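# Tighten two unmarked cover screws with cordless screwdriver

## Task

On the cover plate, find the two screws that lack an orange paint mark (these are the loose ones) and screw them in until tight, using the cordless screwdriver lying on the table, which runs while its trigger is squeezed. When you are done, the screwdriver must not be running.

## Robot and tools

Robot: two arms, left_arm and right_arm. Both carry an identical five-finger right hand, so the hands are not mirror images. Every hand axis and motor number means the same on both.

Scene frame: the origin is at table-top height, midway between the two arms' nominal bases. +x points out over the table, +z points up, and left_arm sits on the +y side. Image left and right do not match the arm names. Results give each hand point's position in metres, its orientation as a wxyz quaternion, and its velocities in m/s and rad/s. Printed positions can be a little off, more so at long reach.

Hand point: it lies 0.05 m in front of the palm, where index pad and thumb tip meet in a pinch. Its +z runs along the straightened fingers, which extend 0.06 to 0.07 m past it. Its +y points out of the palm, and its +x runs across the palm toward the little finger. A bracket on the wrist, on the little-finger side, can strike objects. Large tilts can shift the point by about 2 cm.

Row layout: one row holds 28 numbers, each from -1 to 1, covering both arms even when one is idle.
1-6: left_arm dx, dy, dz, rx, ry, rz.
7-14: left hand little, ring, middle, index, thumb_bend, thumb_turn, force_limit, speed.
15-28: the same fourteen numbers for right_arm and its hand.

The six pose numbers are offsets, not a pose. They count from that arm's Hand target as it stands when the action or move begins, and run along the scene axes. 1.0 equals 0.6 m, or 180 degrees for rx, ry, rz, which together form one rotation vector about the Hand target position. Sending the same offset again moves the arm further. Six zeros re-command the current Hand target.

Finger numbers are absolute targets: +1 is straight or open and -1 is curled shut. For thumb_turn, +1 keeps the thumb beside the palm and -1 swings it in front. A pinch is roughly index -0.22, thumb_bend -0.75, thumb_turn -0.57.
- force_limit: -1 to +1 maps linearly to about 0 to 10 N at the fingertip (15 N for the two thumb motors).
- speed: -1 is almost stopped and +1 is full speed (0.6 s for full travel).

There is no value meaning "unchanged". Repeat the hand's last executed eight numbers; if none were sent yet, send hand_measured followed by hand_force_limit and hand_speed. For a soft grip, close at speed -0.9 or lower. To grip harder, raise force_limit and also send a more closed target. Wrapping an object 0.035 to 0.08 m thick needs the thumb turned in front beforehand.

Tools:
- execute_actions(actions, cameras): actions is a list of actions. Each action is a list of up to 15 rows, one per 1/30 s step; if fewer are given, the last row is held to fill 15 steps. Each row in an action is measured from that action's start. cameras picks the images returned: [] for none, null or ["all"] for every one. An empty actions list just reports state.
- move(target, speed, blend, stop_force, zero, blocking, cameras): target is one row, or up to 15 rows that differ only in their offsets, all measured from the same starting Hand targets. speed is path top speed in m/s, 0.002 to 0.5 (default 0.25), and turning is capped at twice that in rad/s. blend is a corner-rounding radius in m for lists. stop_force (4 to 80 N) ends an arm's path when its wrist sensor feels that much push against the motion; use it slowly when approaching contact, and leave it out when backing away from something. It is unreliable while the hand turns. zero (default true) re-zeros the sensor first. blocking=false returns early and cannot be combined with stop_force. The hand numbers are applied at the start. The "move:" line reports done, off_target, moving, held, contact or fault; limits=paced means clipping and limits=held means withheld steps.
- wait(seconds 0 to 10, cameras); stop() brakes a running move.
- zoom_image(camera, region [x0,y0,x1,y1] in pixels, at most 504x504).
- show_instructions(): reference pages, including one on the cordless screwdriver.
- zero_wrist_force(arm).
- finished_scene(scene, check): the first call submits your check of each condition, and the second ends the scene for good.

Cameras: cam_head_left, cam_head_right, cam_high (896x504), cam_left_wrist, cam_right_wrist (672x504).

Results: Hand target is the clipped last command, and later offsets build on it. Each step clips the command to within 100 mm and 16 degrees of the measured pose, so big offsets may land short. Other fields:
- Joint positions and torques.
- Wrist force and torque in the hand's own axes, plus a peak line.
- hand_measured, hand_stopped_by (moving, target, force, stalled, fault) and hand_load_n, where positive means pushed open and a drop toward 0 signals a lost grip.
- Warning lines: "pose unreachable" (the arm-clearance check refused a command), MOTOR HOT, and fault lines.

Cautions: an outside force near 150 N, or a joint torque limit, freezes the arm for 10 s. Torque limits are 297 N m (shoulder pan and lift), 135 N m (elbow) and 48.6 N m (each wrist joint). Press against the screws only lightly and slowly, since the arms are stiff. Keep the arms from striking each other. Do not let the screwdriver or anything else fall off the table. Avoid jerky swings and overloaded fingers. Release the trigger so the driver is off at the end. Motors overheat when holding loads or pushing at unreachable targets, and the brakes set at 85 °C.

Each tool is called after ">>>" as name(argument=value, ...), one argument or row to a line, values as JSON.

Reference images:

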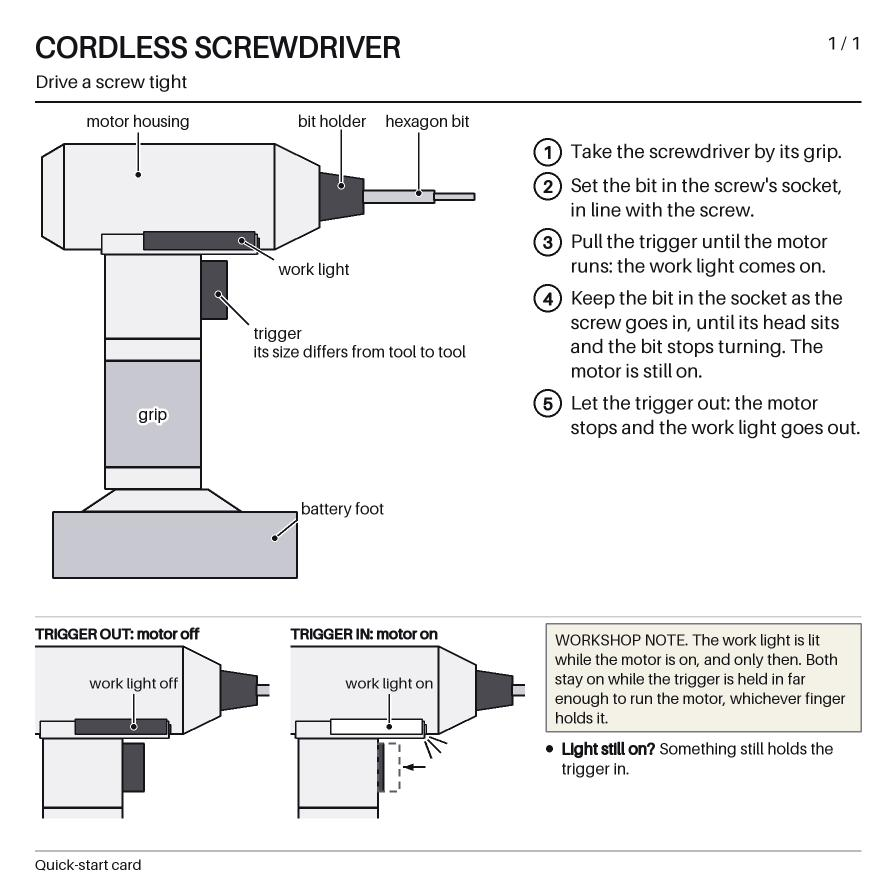

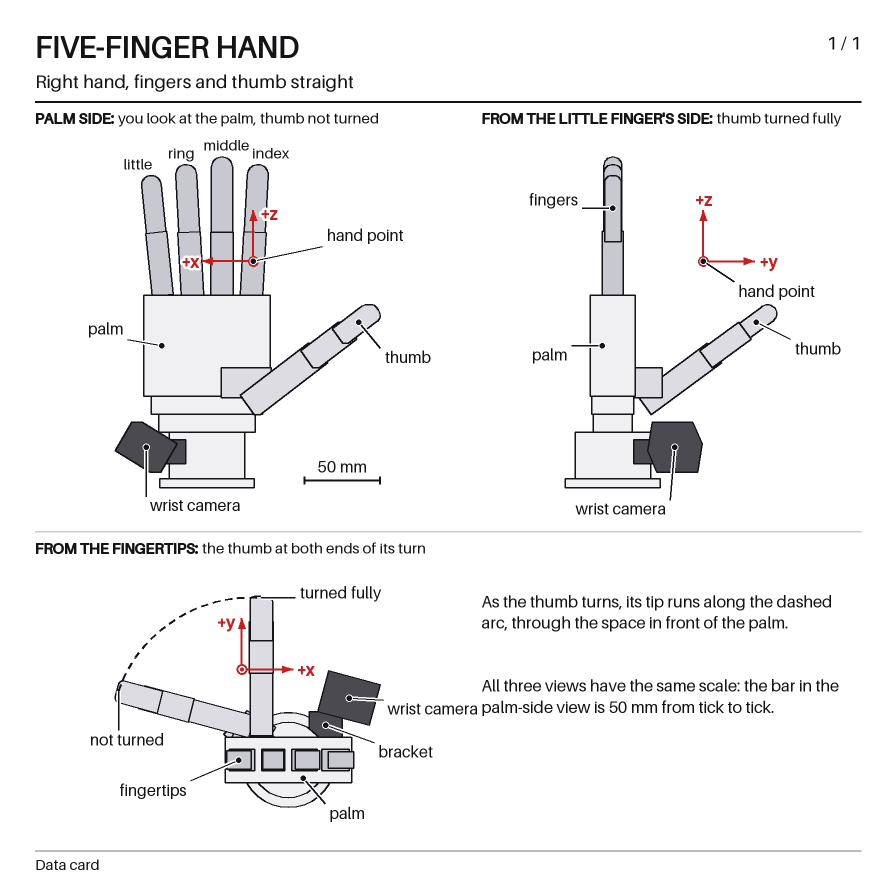

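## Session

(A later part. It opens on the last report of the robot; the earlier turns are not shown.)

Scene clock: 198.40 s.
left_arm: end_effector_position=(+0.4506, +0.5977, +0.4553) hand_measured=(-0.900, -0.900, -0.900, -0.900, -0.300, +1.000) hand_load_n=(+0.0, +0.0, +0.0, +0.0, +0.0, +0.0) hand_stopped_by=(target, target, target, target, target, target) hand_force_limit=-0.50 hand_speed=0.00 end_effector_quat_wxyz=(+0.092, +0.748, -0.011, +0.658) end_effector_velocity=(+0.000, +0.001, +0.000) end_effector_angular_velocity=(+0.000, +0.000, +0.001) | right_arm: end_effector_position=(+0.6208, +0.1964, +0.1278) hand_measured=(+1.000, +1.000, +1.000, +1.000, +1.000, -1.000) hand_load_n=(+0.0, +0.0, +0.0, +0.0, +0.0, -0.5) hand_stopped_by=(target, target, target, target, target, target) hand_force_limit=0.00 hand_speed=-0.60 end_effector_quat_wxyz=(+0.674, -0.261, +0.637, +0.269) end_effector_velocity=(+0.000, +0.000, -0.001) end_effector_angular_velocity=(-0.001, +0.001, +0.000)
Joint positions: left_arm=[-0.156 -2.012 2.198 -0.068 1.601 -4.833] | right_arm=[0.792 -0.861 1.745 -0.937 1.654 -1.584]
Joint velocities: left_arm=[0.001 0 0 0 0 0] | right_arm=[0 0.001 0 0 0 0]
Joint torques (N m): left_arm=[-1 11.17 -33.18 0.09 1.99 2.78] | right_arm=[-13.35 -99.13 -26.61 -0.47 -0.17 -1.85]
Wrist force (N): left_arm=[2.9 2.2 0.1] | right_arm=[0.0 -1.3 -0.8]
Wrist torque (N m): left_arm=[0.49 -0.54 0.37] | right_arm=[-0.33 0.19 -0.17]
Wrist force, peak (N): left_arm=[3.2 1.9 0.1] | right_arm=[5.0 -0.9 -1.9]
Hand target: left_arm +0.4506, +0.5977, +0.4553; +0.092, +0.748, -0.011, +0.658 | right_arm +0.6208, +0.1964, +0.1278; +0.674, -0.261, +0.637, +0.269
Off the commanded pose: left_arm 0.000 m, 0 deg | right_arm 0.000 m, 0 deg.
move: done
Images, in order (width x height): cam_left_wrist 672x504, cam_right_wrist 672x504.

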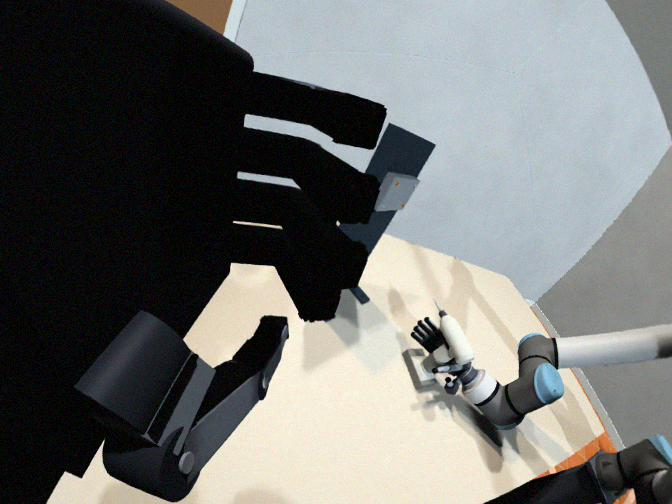

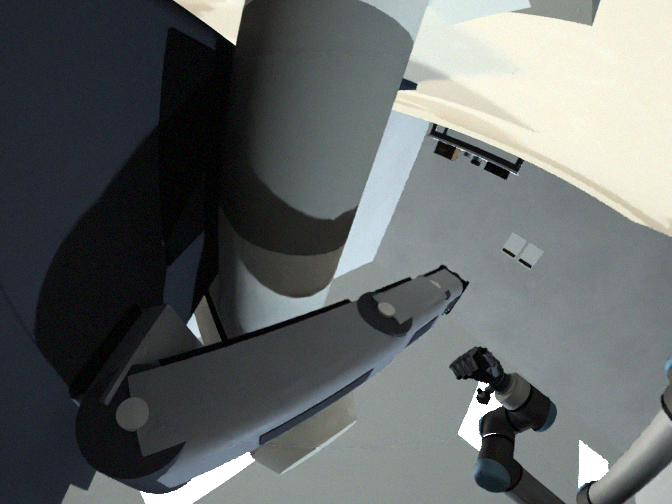

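>>> move(
  target=[0,0,0,0,0,0,-0.9,-0.9,-0.9,-0.9,-0.3,1,-0.5,0,-0.024,-0.0233,0,0,0,0,1,1,1,1,1,-1,0.0,-0.6],
  speed=0.02,
  stop_force=6,
  cameras=["cam_left_wrist","cam_right_wrist"],
)

>>> zoom_image(
  camera="cam_left_wrist",
  region=[380, 275, 500, 415],
)

Scene clock: 200.60 s.
left_arm: end_effector_position=(+0.4506, +0.5977, +0.4553) hand_measured=(-0.900, -0.900, -0.900, -0.900, -0.300, +1.000) hand_load_n=(+0.0, +0.0, +0.0, +0.0, +0.0, +0.0) hand_stopped_by=(target, target, target, target, target, target) hand_force_limit=-0.50 hand_speed=0.00 end_effector_quat_wxyz=(+0.092, +0.748, -0.011, +0.658) end_effector_velocity=(+0.000, +0.000, +0.000) end_effector_angular_velocity=(+0.001, +0.000, -0.001) | right_arm: end_effector_position=(+0.6064, +0.1824, +0.1278) hand_measured=(+1.000, +1.000, +1.000, +1.000, +1.000, -1.000) hand_load_n=(+0.0, +0.0, +0.0, +0.0, +0.0, +0.0) hand_stopped_by=(target, target, target, target, target, target) hand_force_limit=0.00 hand_speed=-0.60 end_effector_quat_wxyz=(+0.674, -0.261, +0.637, +0.269) end_effector_velocity=(+0.000, +0.000, -0.001) end_effector_angular_velocity=(+0.000, +0.000, +0.000)
Joint positions: left_arm=[-0.156 -2.012 2.198 -0.068 1.601 -4.833] | right_arm=[0.794 -0.881 1.788 -0.959 1.656 -1.584]
Joint velocities: left_arm=[0 0.001 0 -0.001 0.001 0.001] | right_arm=[0 0.001 0 -0.001 0 0]
Joint torques (N m): left_arm=[-2.17 5.84 -34.03 -0.14 1.79 2.58] | right_arm=[1.8 -76.37 -32.28 -0.61 0.05 -2.19]
Wrist force (N): left_arm=[2.8 2.2 0.1] | right_arm=[-0.4 -1.0 -1.2]
Wrist torque (N m): left_arm=[0.48 -0.54 0.37] | right_arm=[-0.25 0.25 -0.18]
Wrist force, peak (N): left_arm=[3.0 2.5 0.2] | right_arm=[-0.1 -1.7 -1.4]
Hand target: left_arm +0.4506, +0.5977, +0.4553; +0.092, +0.748, -0.011, +0.658 | right_arm +0.6064, +0.1824, +0.1278; +0.674, -0.261, +0.637, +0.269
Off the commanded pose: left_arm 0.000 m, 0 deg | right_arm 0.000 m, 0 deg.
move: done
Images, in order (width x height): cam_left_wrist 672x504, cam_right_wrist 672x504.

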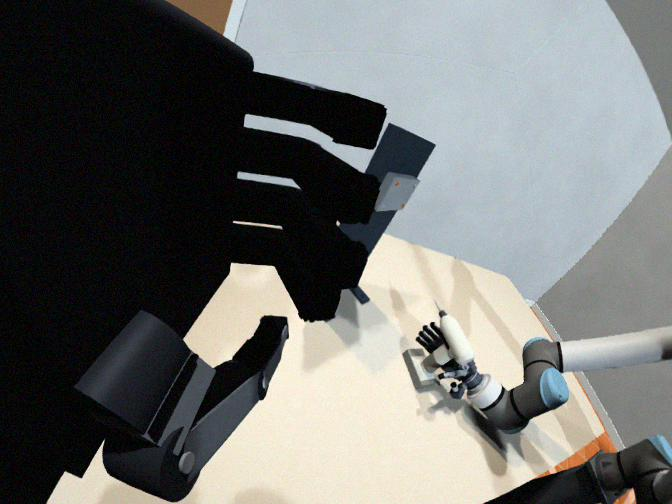

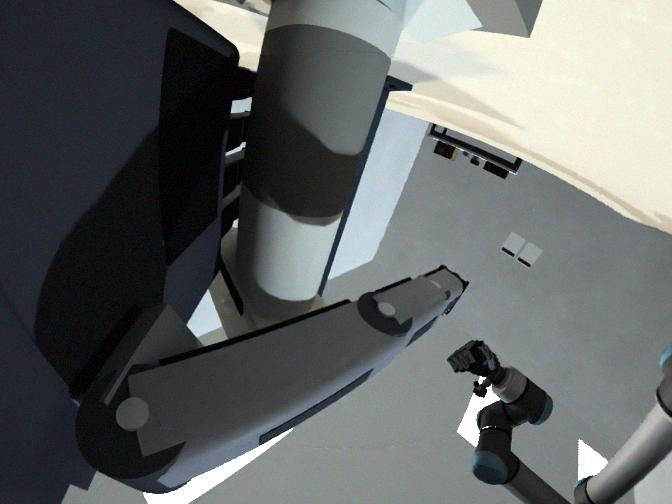

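Scaled by 3.600 from the camera's 672x504 image, which has a finer 960x720 frame.

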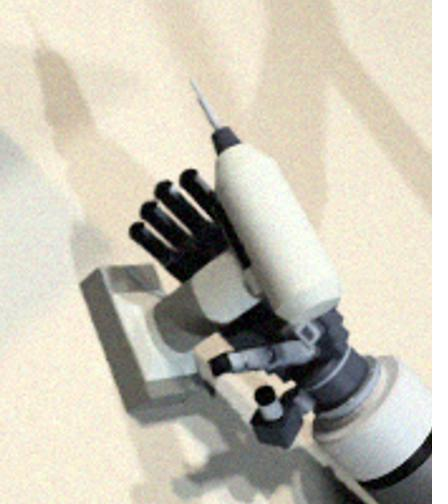

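Now the tool stays put. Continue backing out.

>>> move(
  target=[0,0,0,0,0,0,-0.9,-0.9,-0.9,-0.9,-0.3,1,-0.5,0,-0.2,-0.194,0,0,0,0,1,1,1,1,1,-1,0.0,-0.6],
  speed=0.06,
  stop_force=8,
  cameras=["cam_head_left","cam_high","cam_left_wrist","cam_right_wrist"],
)

>>> zoom_image(
  camera="cam_left_wrist",
  region=[380, 275, 500, 415],
)

Scene clock: 204.77 s.
left_arm: end_effector_position=(+0.4506, +0.5977, +0.4553) hand_measured=(-0.900, -0.900, -0.900, -0.900, -0.300, +1.000) hand_load_n=(+0.0, +0.0, +0.0, +0.0, +0.0, +0.0) hand_stopped_by=(target, target, target, target, target, target) hand_force_limit=-0.50 hand_speed=0.00 end_effector_quat_wxyz=(+0.092, +0.748, -0.011, +0.658) end_effector_velocity=(+0.000, +0.000, +0.000) end_effector_angular_velocity=(-0.001, +0.001, +0.000) | right_arm: end_effector_position=(+0.4865, +0.0658, +0.1277) hand_measured=(+1.000, +1.000, +1.000, +1.000, +1.000, -1.000) hand_load_n=(+0.0, +0.0, +0.0, +0.0, +0.0, +0.0) hand_stopped_by=(target, target, target, target, target, target) hand_force_limit=0.00 hand_speed=-0.60 end_effector_quat_wxyz=(+0.674, -0.261, +0.637, +0.269) end_effector_velocity=(+0.000, +0.000, -0.001) end_effector_angular_velocity=(-0.001, +0.001, +0.000)
Joint positions: left_arm=[-0.156 -2.012 2.198 -0.068 1.601 -4.833] | right_arm=[0.818 -1.037 2.12 -1.136 1.68 -1.586]
Joint velocities: left_arm=[0 0 0 0.001 0 -0.001] | right_arm=[0 0.001 0 0 0 0]
Joint torques (N m): left_arm=[-2.07 7.56 -34.42 -0.08 1.37 2.68] | right_arm=[-14.85 -59.21 -20.54 -0.58 -0.63 -1.66]
Wrist force (N): left_arm=[2.9 1.9 0.3] | right_arm=[-0.2 -1.1 -1.2]
Wrist torque (N m): left_arm=[0.42 -0.55 0.37] | right_arm=[-0.28 0.23 -0.15]
Wrist force, peak (N): left_arm=[3.2 2.2 -0.1] | right_arm=[-0.1 -1.8 -1.6]
Hand target: left_arm +0.4506, +0.5977, +0.4553; +0.092, +0.748, -0.011, +0.658 | right_arm +0.4865, +0.0658, +0.1277; +0.674, -0.261, +0.637, +0.269
Off the commanded pose: left_arm 0.000 m, 0 deg | right_arm 0.000 m, 0 deg.
move: done
Images, in order (width x height): cam_head_left 896x504, cam_high 896x504, cam_left_wrist 672x504, cam_right_wrist 672x504.

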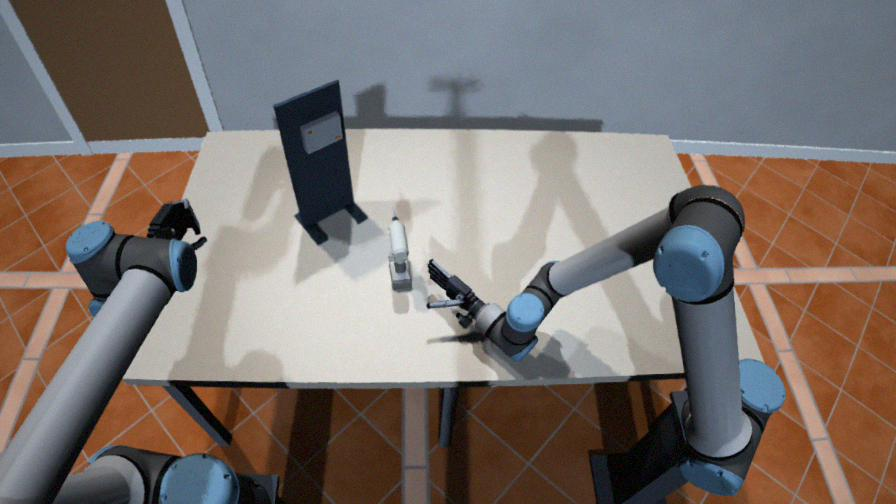

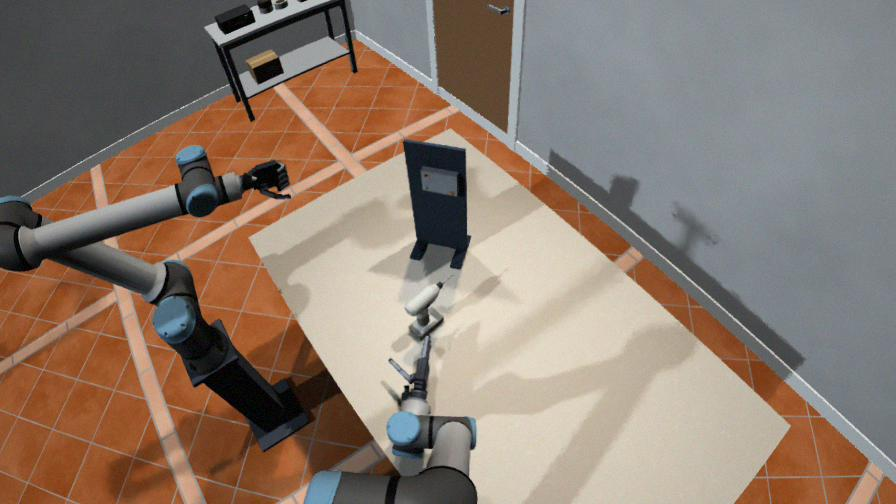

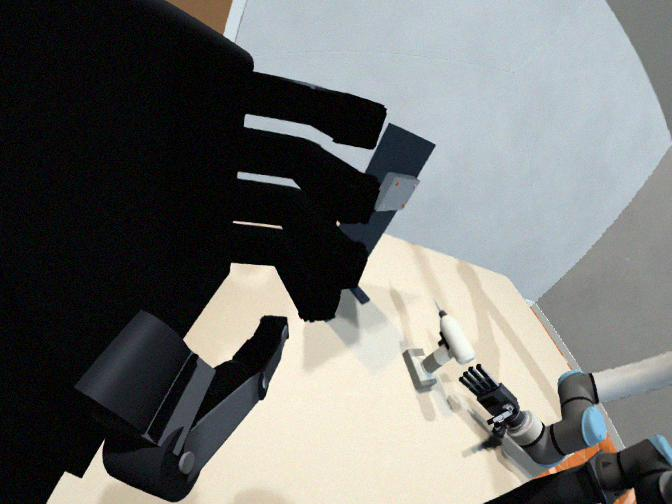

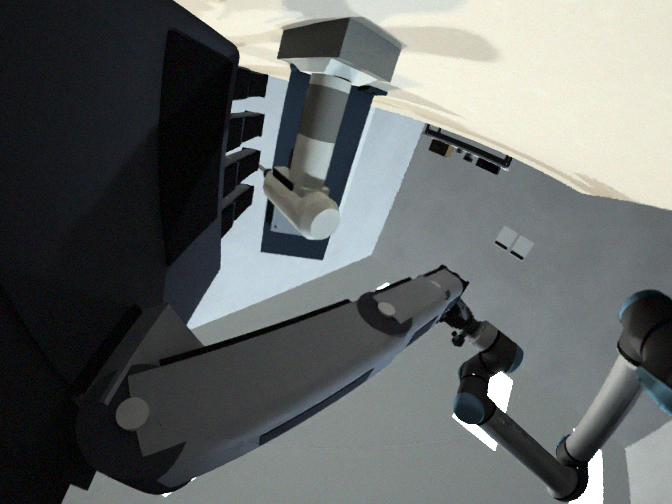

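Scaled by 3.600 from the camera's 672x504 image, which has a finer 960x720 frame.

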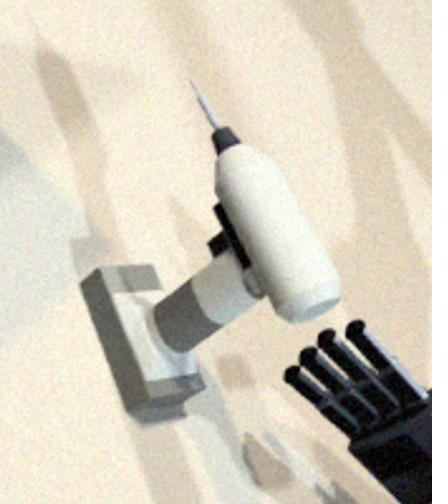

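>>> zoom_image(
  camera="cam_high",
  region=[408, 155, 472, 205],
)

>>> zoom_image(
  camera="cam_left_wrist",
  region=[370, 165, 425, 215],
)

Scaled by 7.875.

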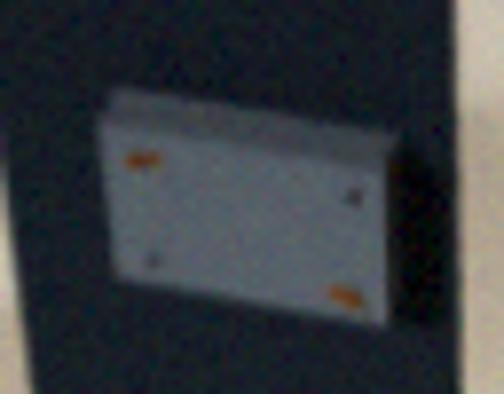

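Scaled by 9.164 from the camera's 672x504 image, which has a finer 960x720 frame.

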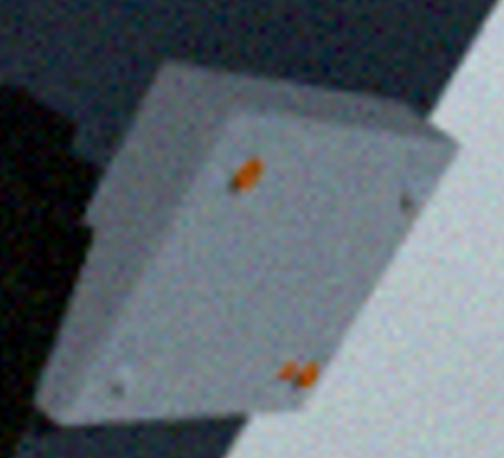

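>>> finished_scene(
  scene=1,
  check="UR and LL unmarked screws: both heads look flush with the plate in cam_high and left-wrist zoom, no protruding head/shadow; LL was pressed 16 N with the motor on with no more advance. Pictures cannot show the last fraction of a turn. Orange marked ones untouched. Tool stands on its foot on the table, light strip dark, trigger out, hand away ~17 cm. Could be missed if a screw is not quite at torque though flush.",
)

This call ended nothing. Check each condition that your pictures could not show: look closer or test it, and mend what is not met. Then call finished_scene again.

>>> move(
  target=[0.38,-0.095,-0.09,0,0,0,-0.9,-0.9,-0.9,-0.9,-0.3,1,-0.5,0,0,0,0,0,0,0,1,1,1,1,1,-1,0.0,-0.6],
  speed=0.2,
  cameras=["cam_left_wrist"],
)

>>> zoom_image(
  camera="cam_left_wrist",
  region=[380, 100, 520, 280],
)

Scene clock: 206.87 s.
left_arm: end_effector_position=(+0.6784, +0.5402, +0.4008) hand_measured=(-0.900, -0.900, -0.900, -0.900, -0.300, +1.000) hand_load_n=(+0.0, +0.0, +0.0, +0.0, +0.0, +0.0) hand_stopped_by=(target, target, target, target, target, target) hand_force_limit=-0.50 hand_speed=0.00 end_effector_quat_wxyz=(+0.092, +0.748, -0.011, +0.658) end_effector_velocity=(+0.000, +0.000, +0.000) end_effector_angular_velocity=(+0.000, +0.001, +0.000) | right_arm: end_effector_position=(+0.4865, +0.0658, +0.1277) hand_measured=(+1.000, +1.000, +1.000, +1.000, +1.000, -1.000) hand_load_n=(+0.0, +0.0, +0.0, +0.0, +0.0, -0.5) hand_stopped_by=(target, target, target, target, target, target) hand_force_limit=0.00 hand_speed=-0.60 end_effector_quat_wxyz=(+0.674, -0.261, +0.637, +0.269) end_effector_velocity=(+0.000, +0.000, +0.000) end_effector_angular_velocity=(+0.000, +0.000, +0.000)
Joint positions: left_arm=[-0.213 -1.577 1.97 -0.275 1.545 -4.84] | right_arm=[0.818 -1.037 2.12 -1.136 1.68 -1.586]
Joint velocities: left_arm=[0 0 0 0 0.001 0] | right_arm=[0 0 0 0 0 0]
Joint torques (N m): left_arm=[8.61 -22.39 -32.52 1.53 2.43 -2.35] | right_arm=[-13.88 -59.96 -17.92 -2.41 -0.56 -0.46]
Wrist force (N): left_arm=[2.4 1.9 0.3] | right_arm=[-0.2 -1.2 -1.4]
Wrist torque (N m): left_arm=[0.42 -0.48 0.36] | right_arm=[-0.29 0.22 -0.15]
Wrist force, peak (N): left_arm=[3.2 2.2 -2.4] | right_arm=[-0.4 -1.2 -1.9]
Hand target: left_arm +0.6784, +0.5403, +0.4006; +0.092, +0.748, -0.011, +0.658 | right_arm +0.4865, +0.0658, +0.1277; +0.674, -0.261, +0.637, +0.269
Off the commanded pose: left_arm 0.001 m, 0 deg | right_arm 0.000 m, 0 deg.
move: done
Images, in order (width x height): cam_left_wrist 672x504.

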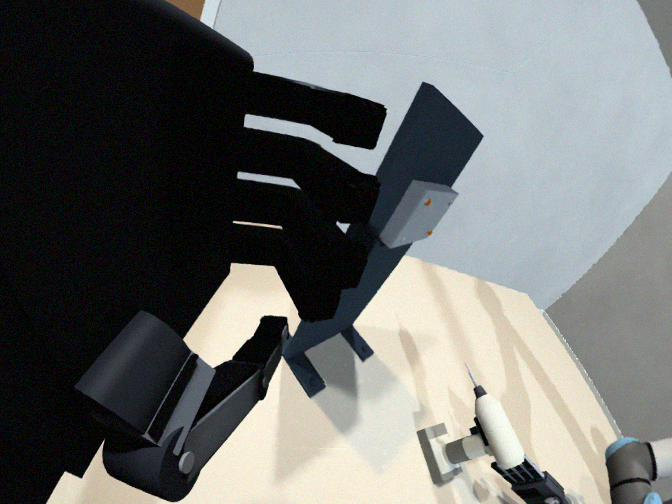

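Scaled by 2.800 from the camera's 672x504 image, which has a finer 960x720 frame.

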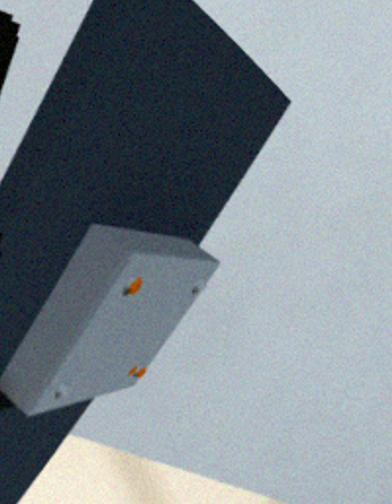

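>>> zoom_image(
  camera="cam_left_wrist",
  region=[435, 190, 465, 220],
)

>>> zoom_image(
  camera="cam_left_wrist",
  region=[385, 225, 415, 255],
)

>>> zoom_image(
  camera="cam_left_wrist",
  region=[412, 188, 442, 218],
)

>>> zoom_image(
  camera="cam_left_wrist",
  region=[415, 218, 445, 248],
)

Scaled by 16.800 from the camera's 672x504 image, which has a finer 960x720 frame.

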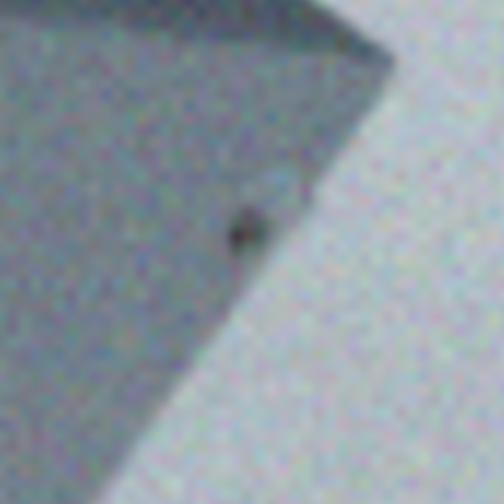

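Scaled by 16.800 from the camera's 672x504 image, which has a finer 960x720 frame.

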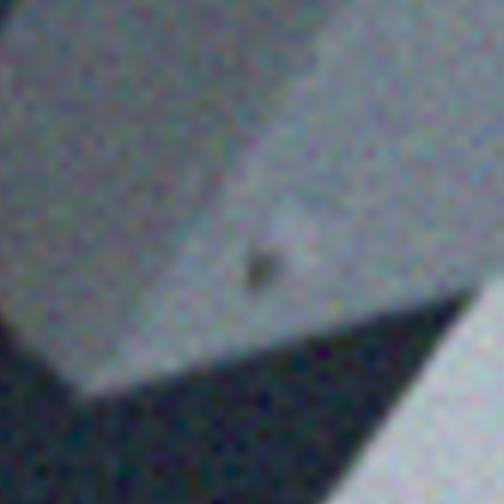

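Scaled by 16.800 from the camera's 672x504 image, which has a finer 960x720 frame.

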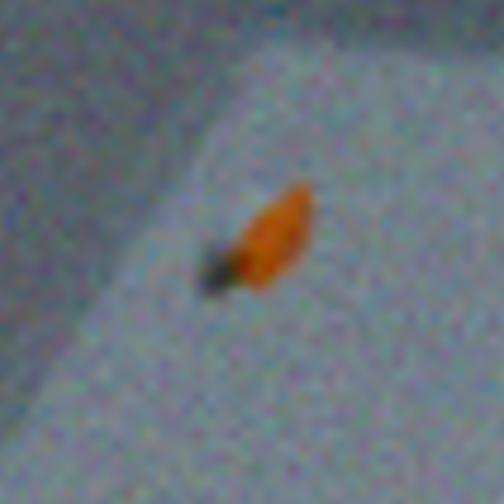

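Scaled by 16.800 from the camera's 672x504 image, which has a finer 960x720 frame.

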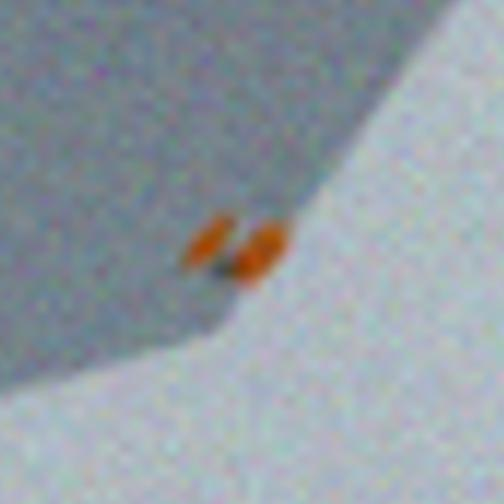

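>>> finished_scene(
  scene=1,
  check="Closer side views: the UR and LL heads sit as close to the plate as the two orange-marked tight screws (same tiny shadow). Each was held pressed with the motor running until no more advance. Screwdriver stands on its foot, released, light strip dark, trigger out. Pictures cannot show torque itself.",
)

The scene is finished: the task was done.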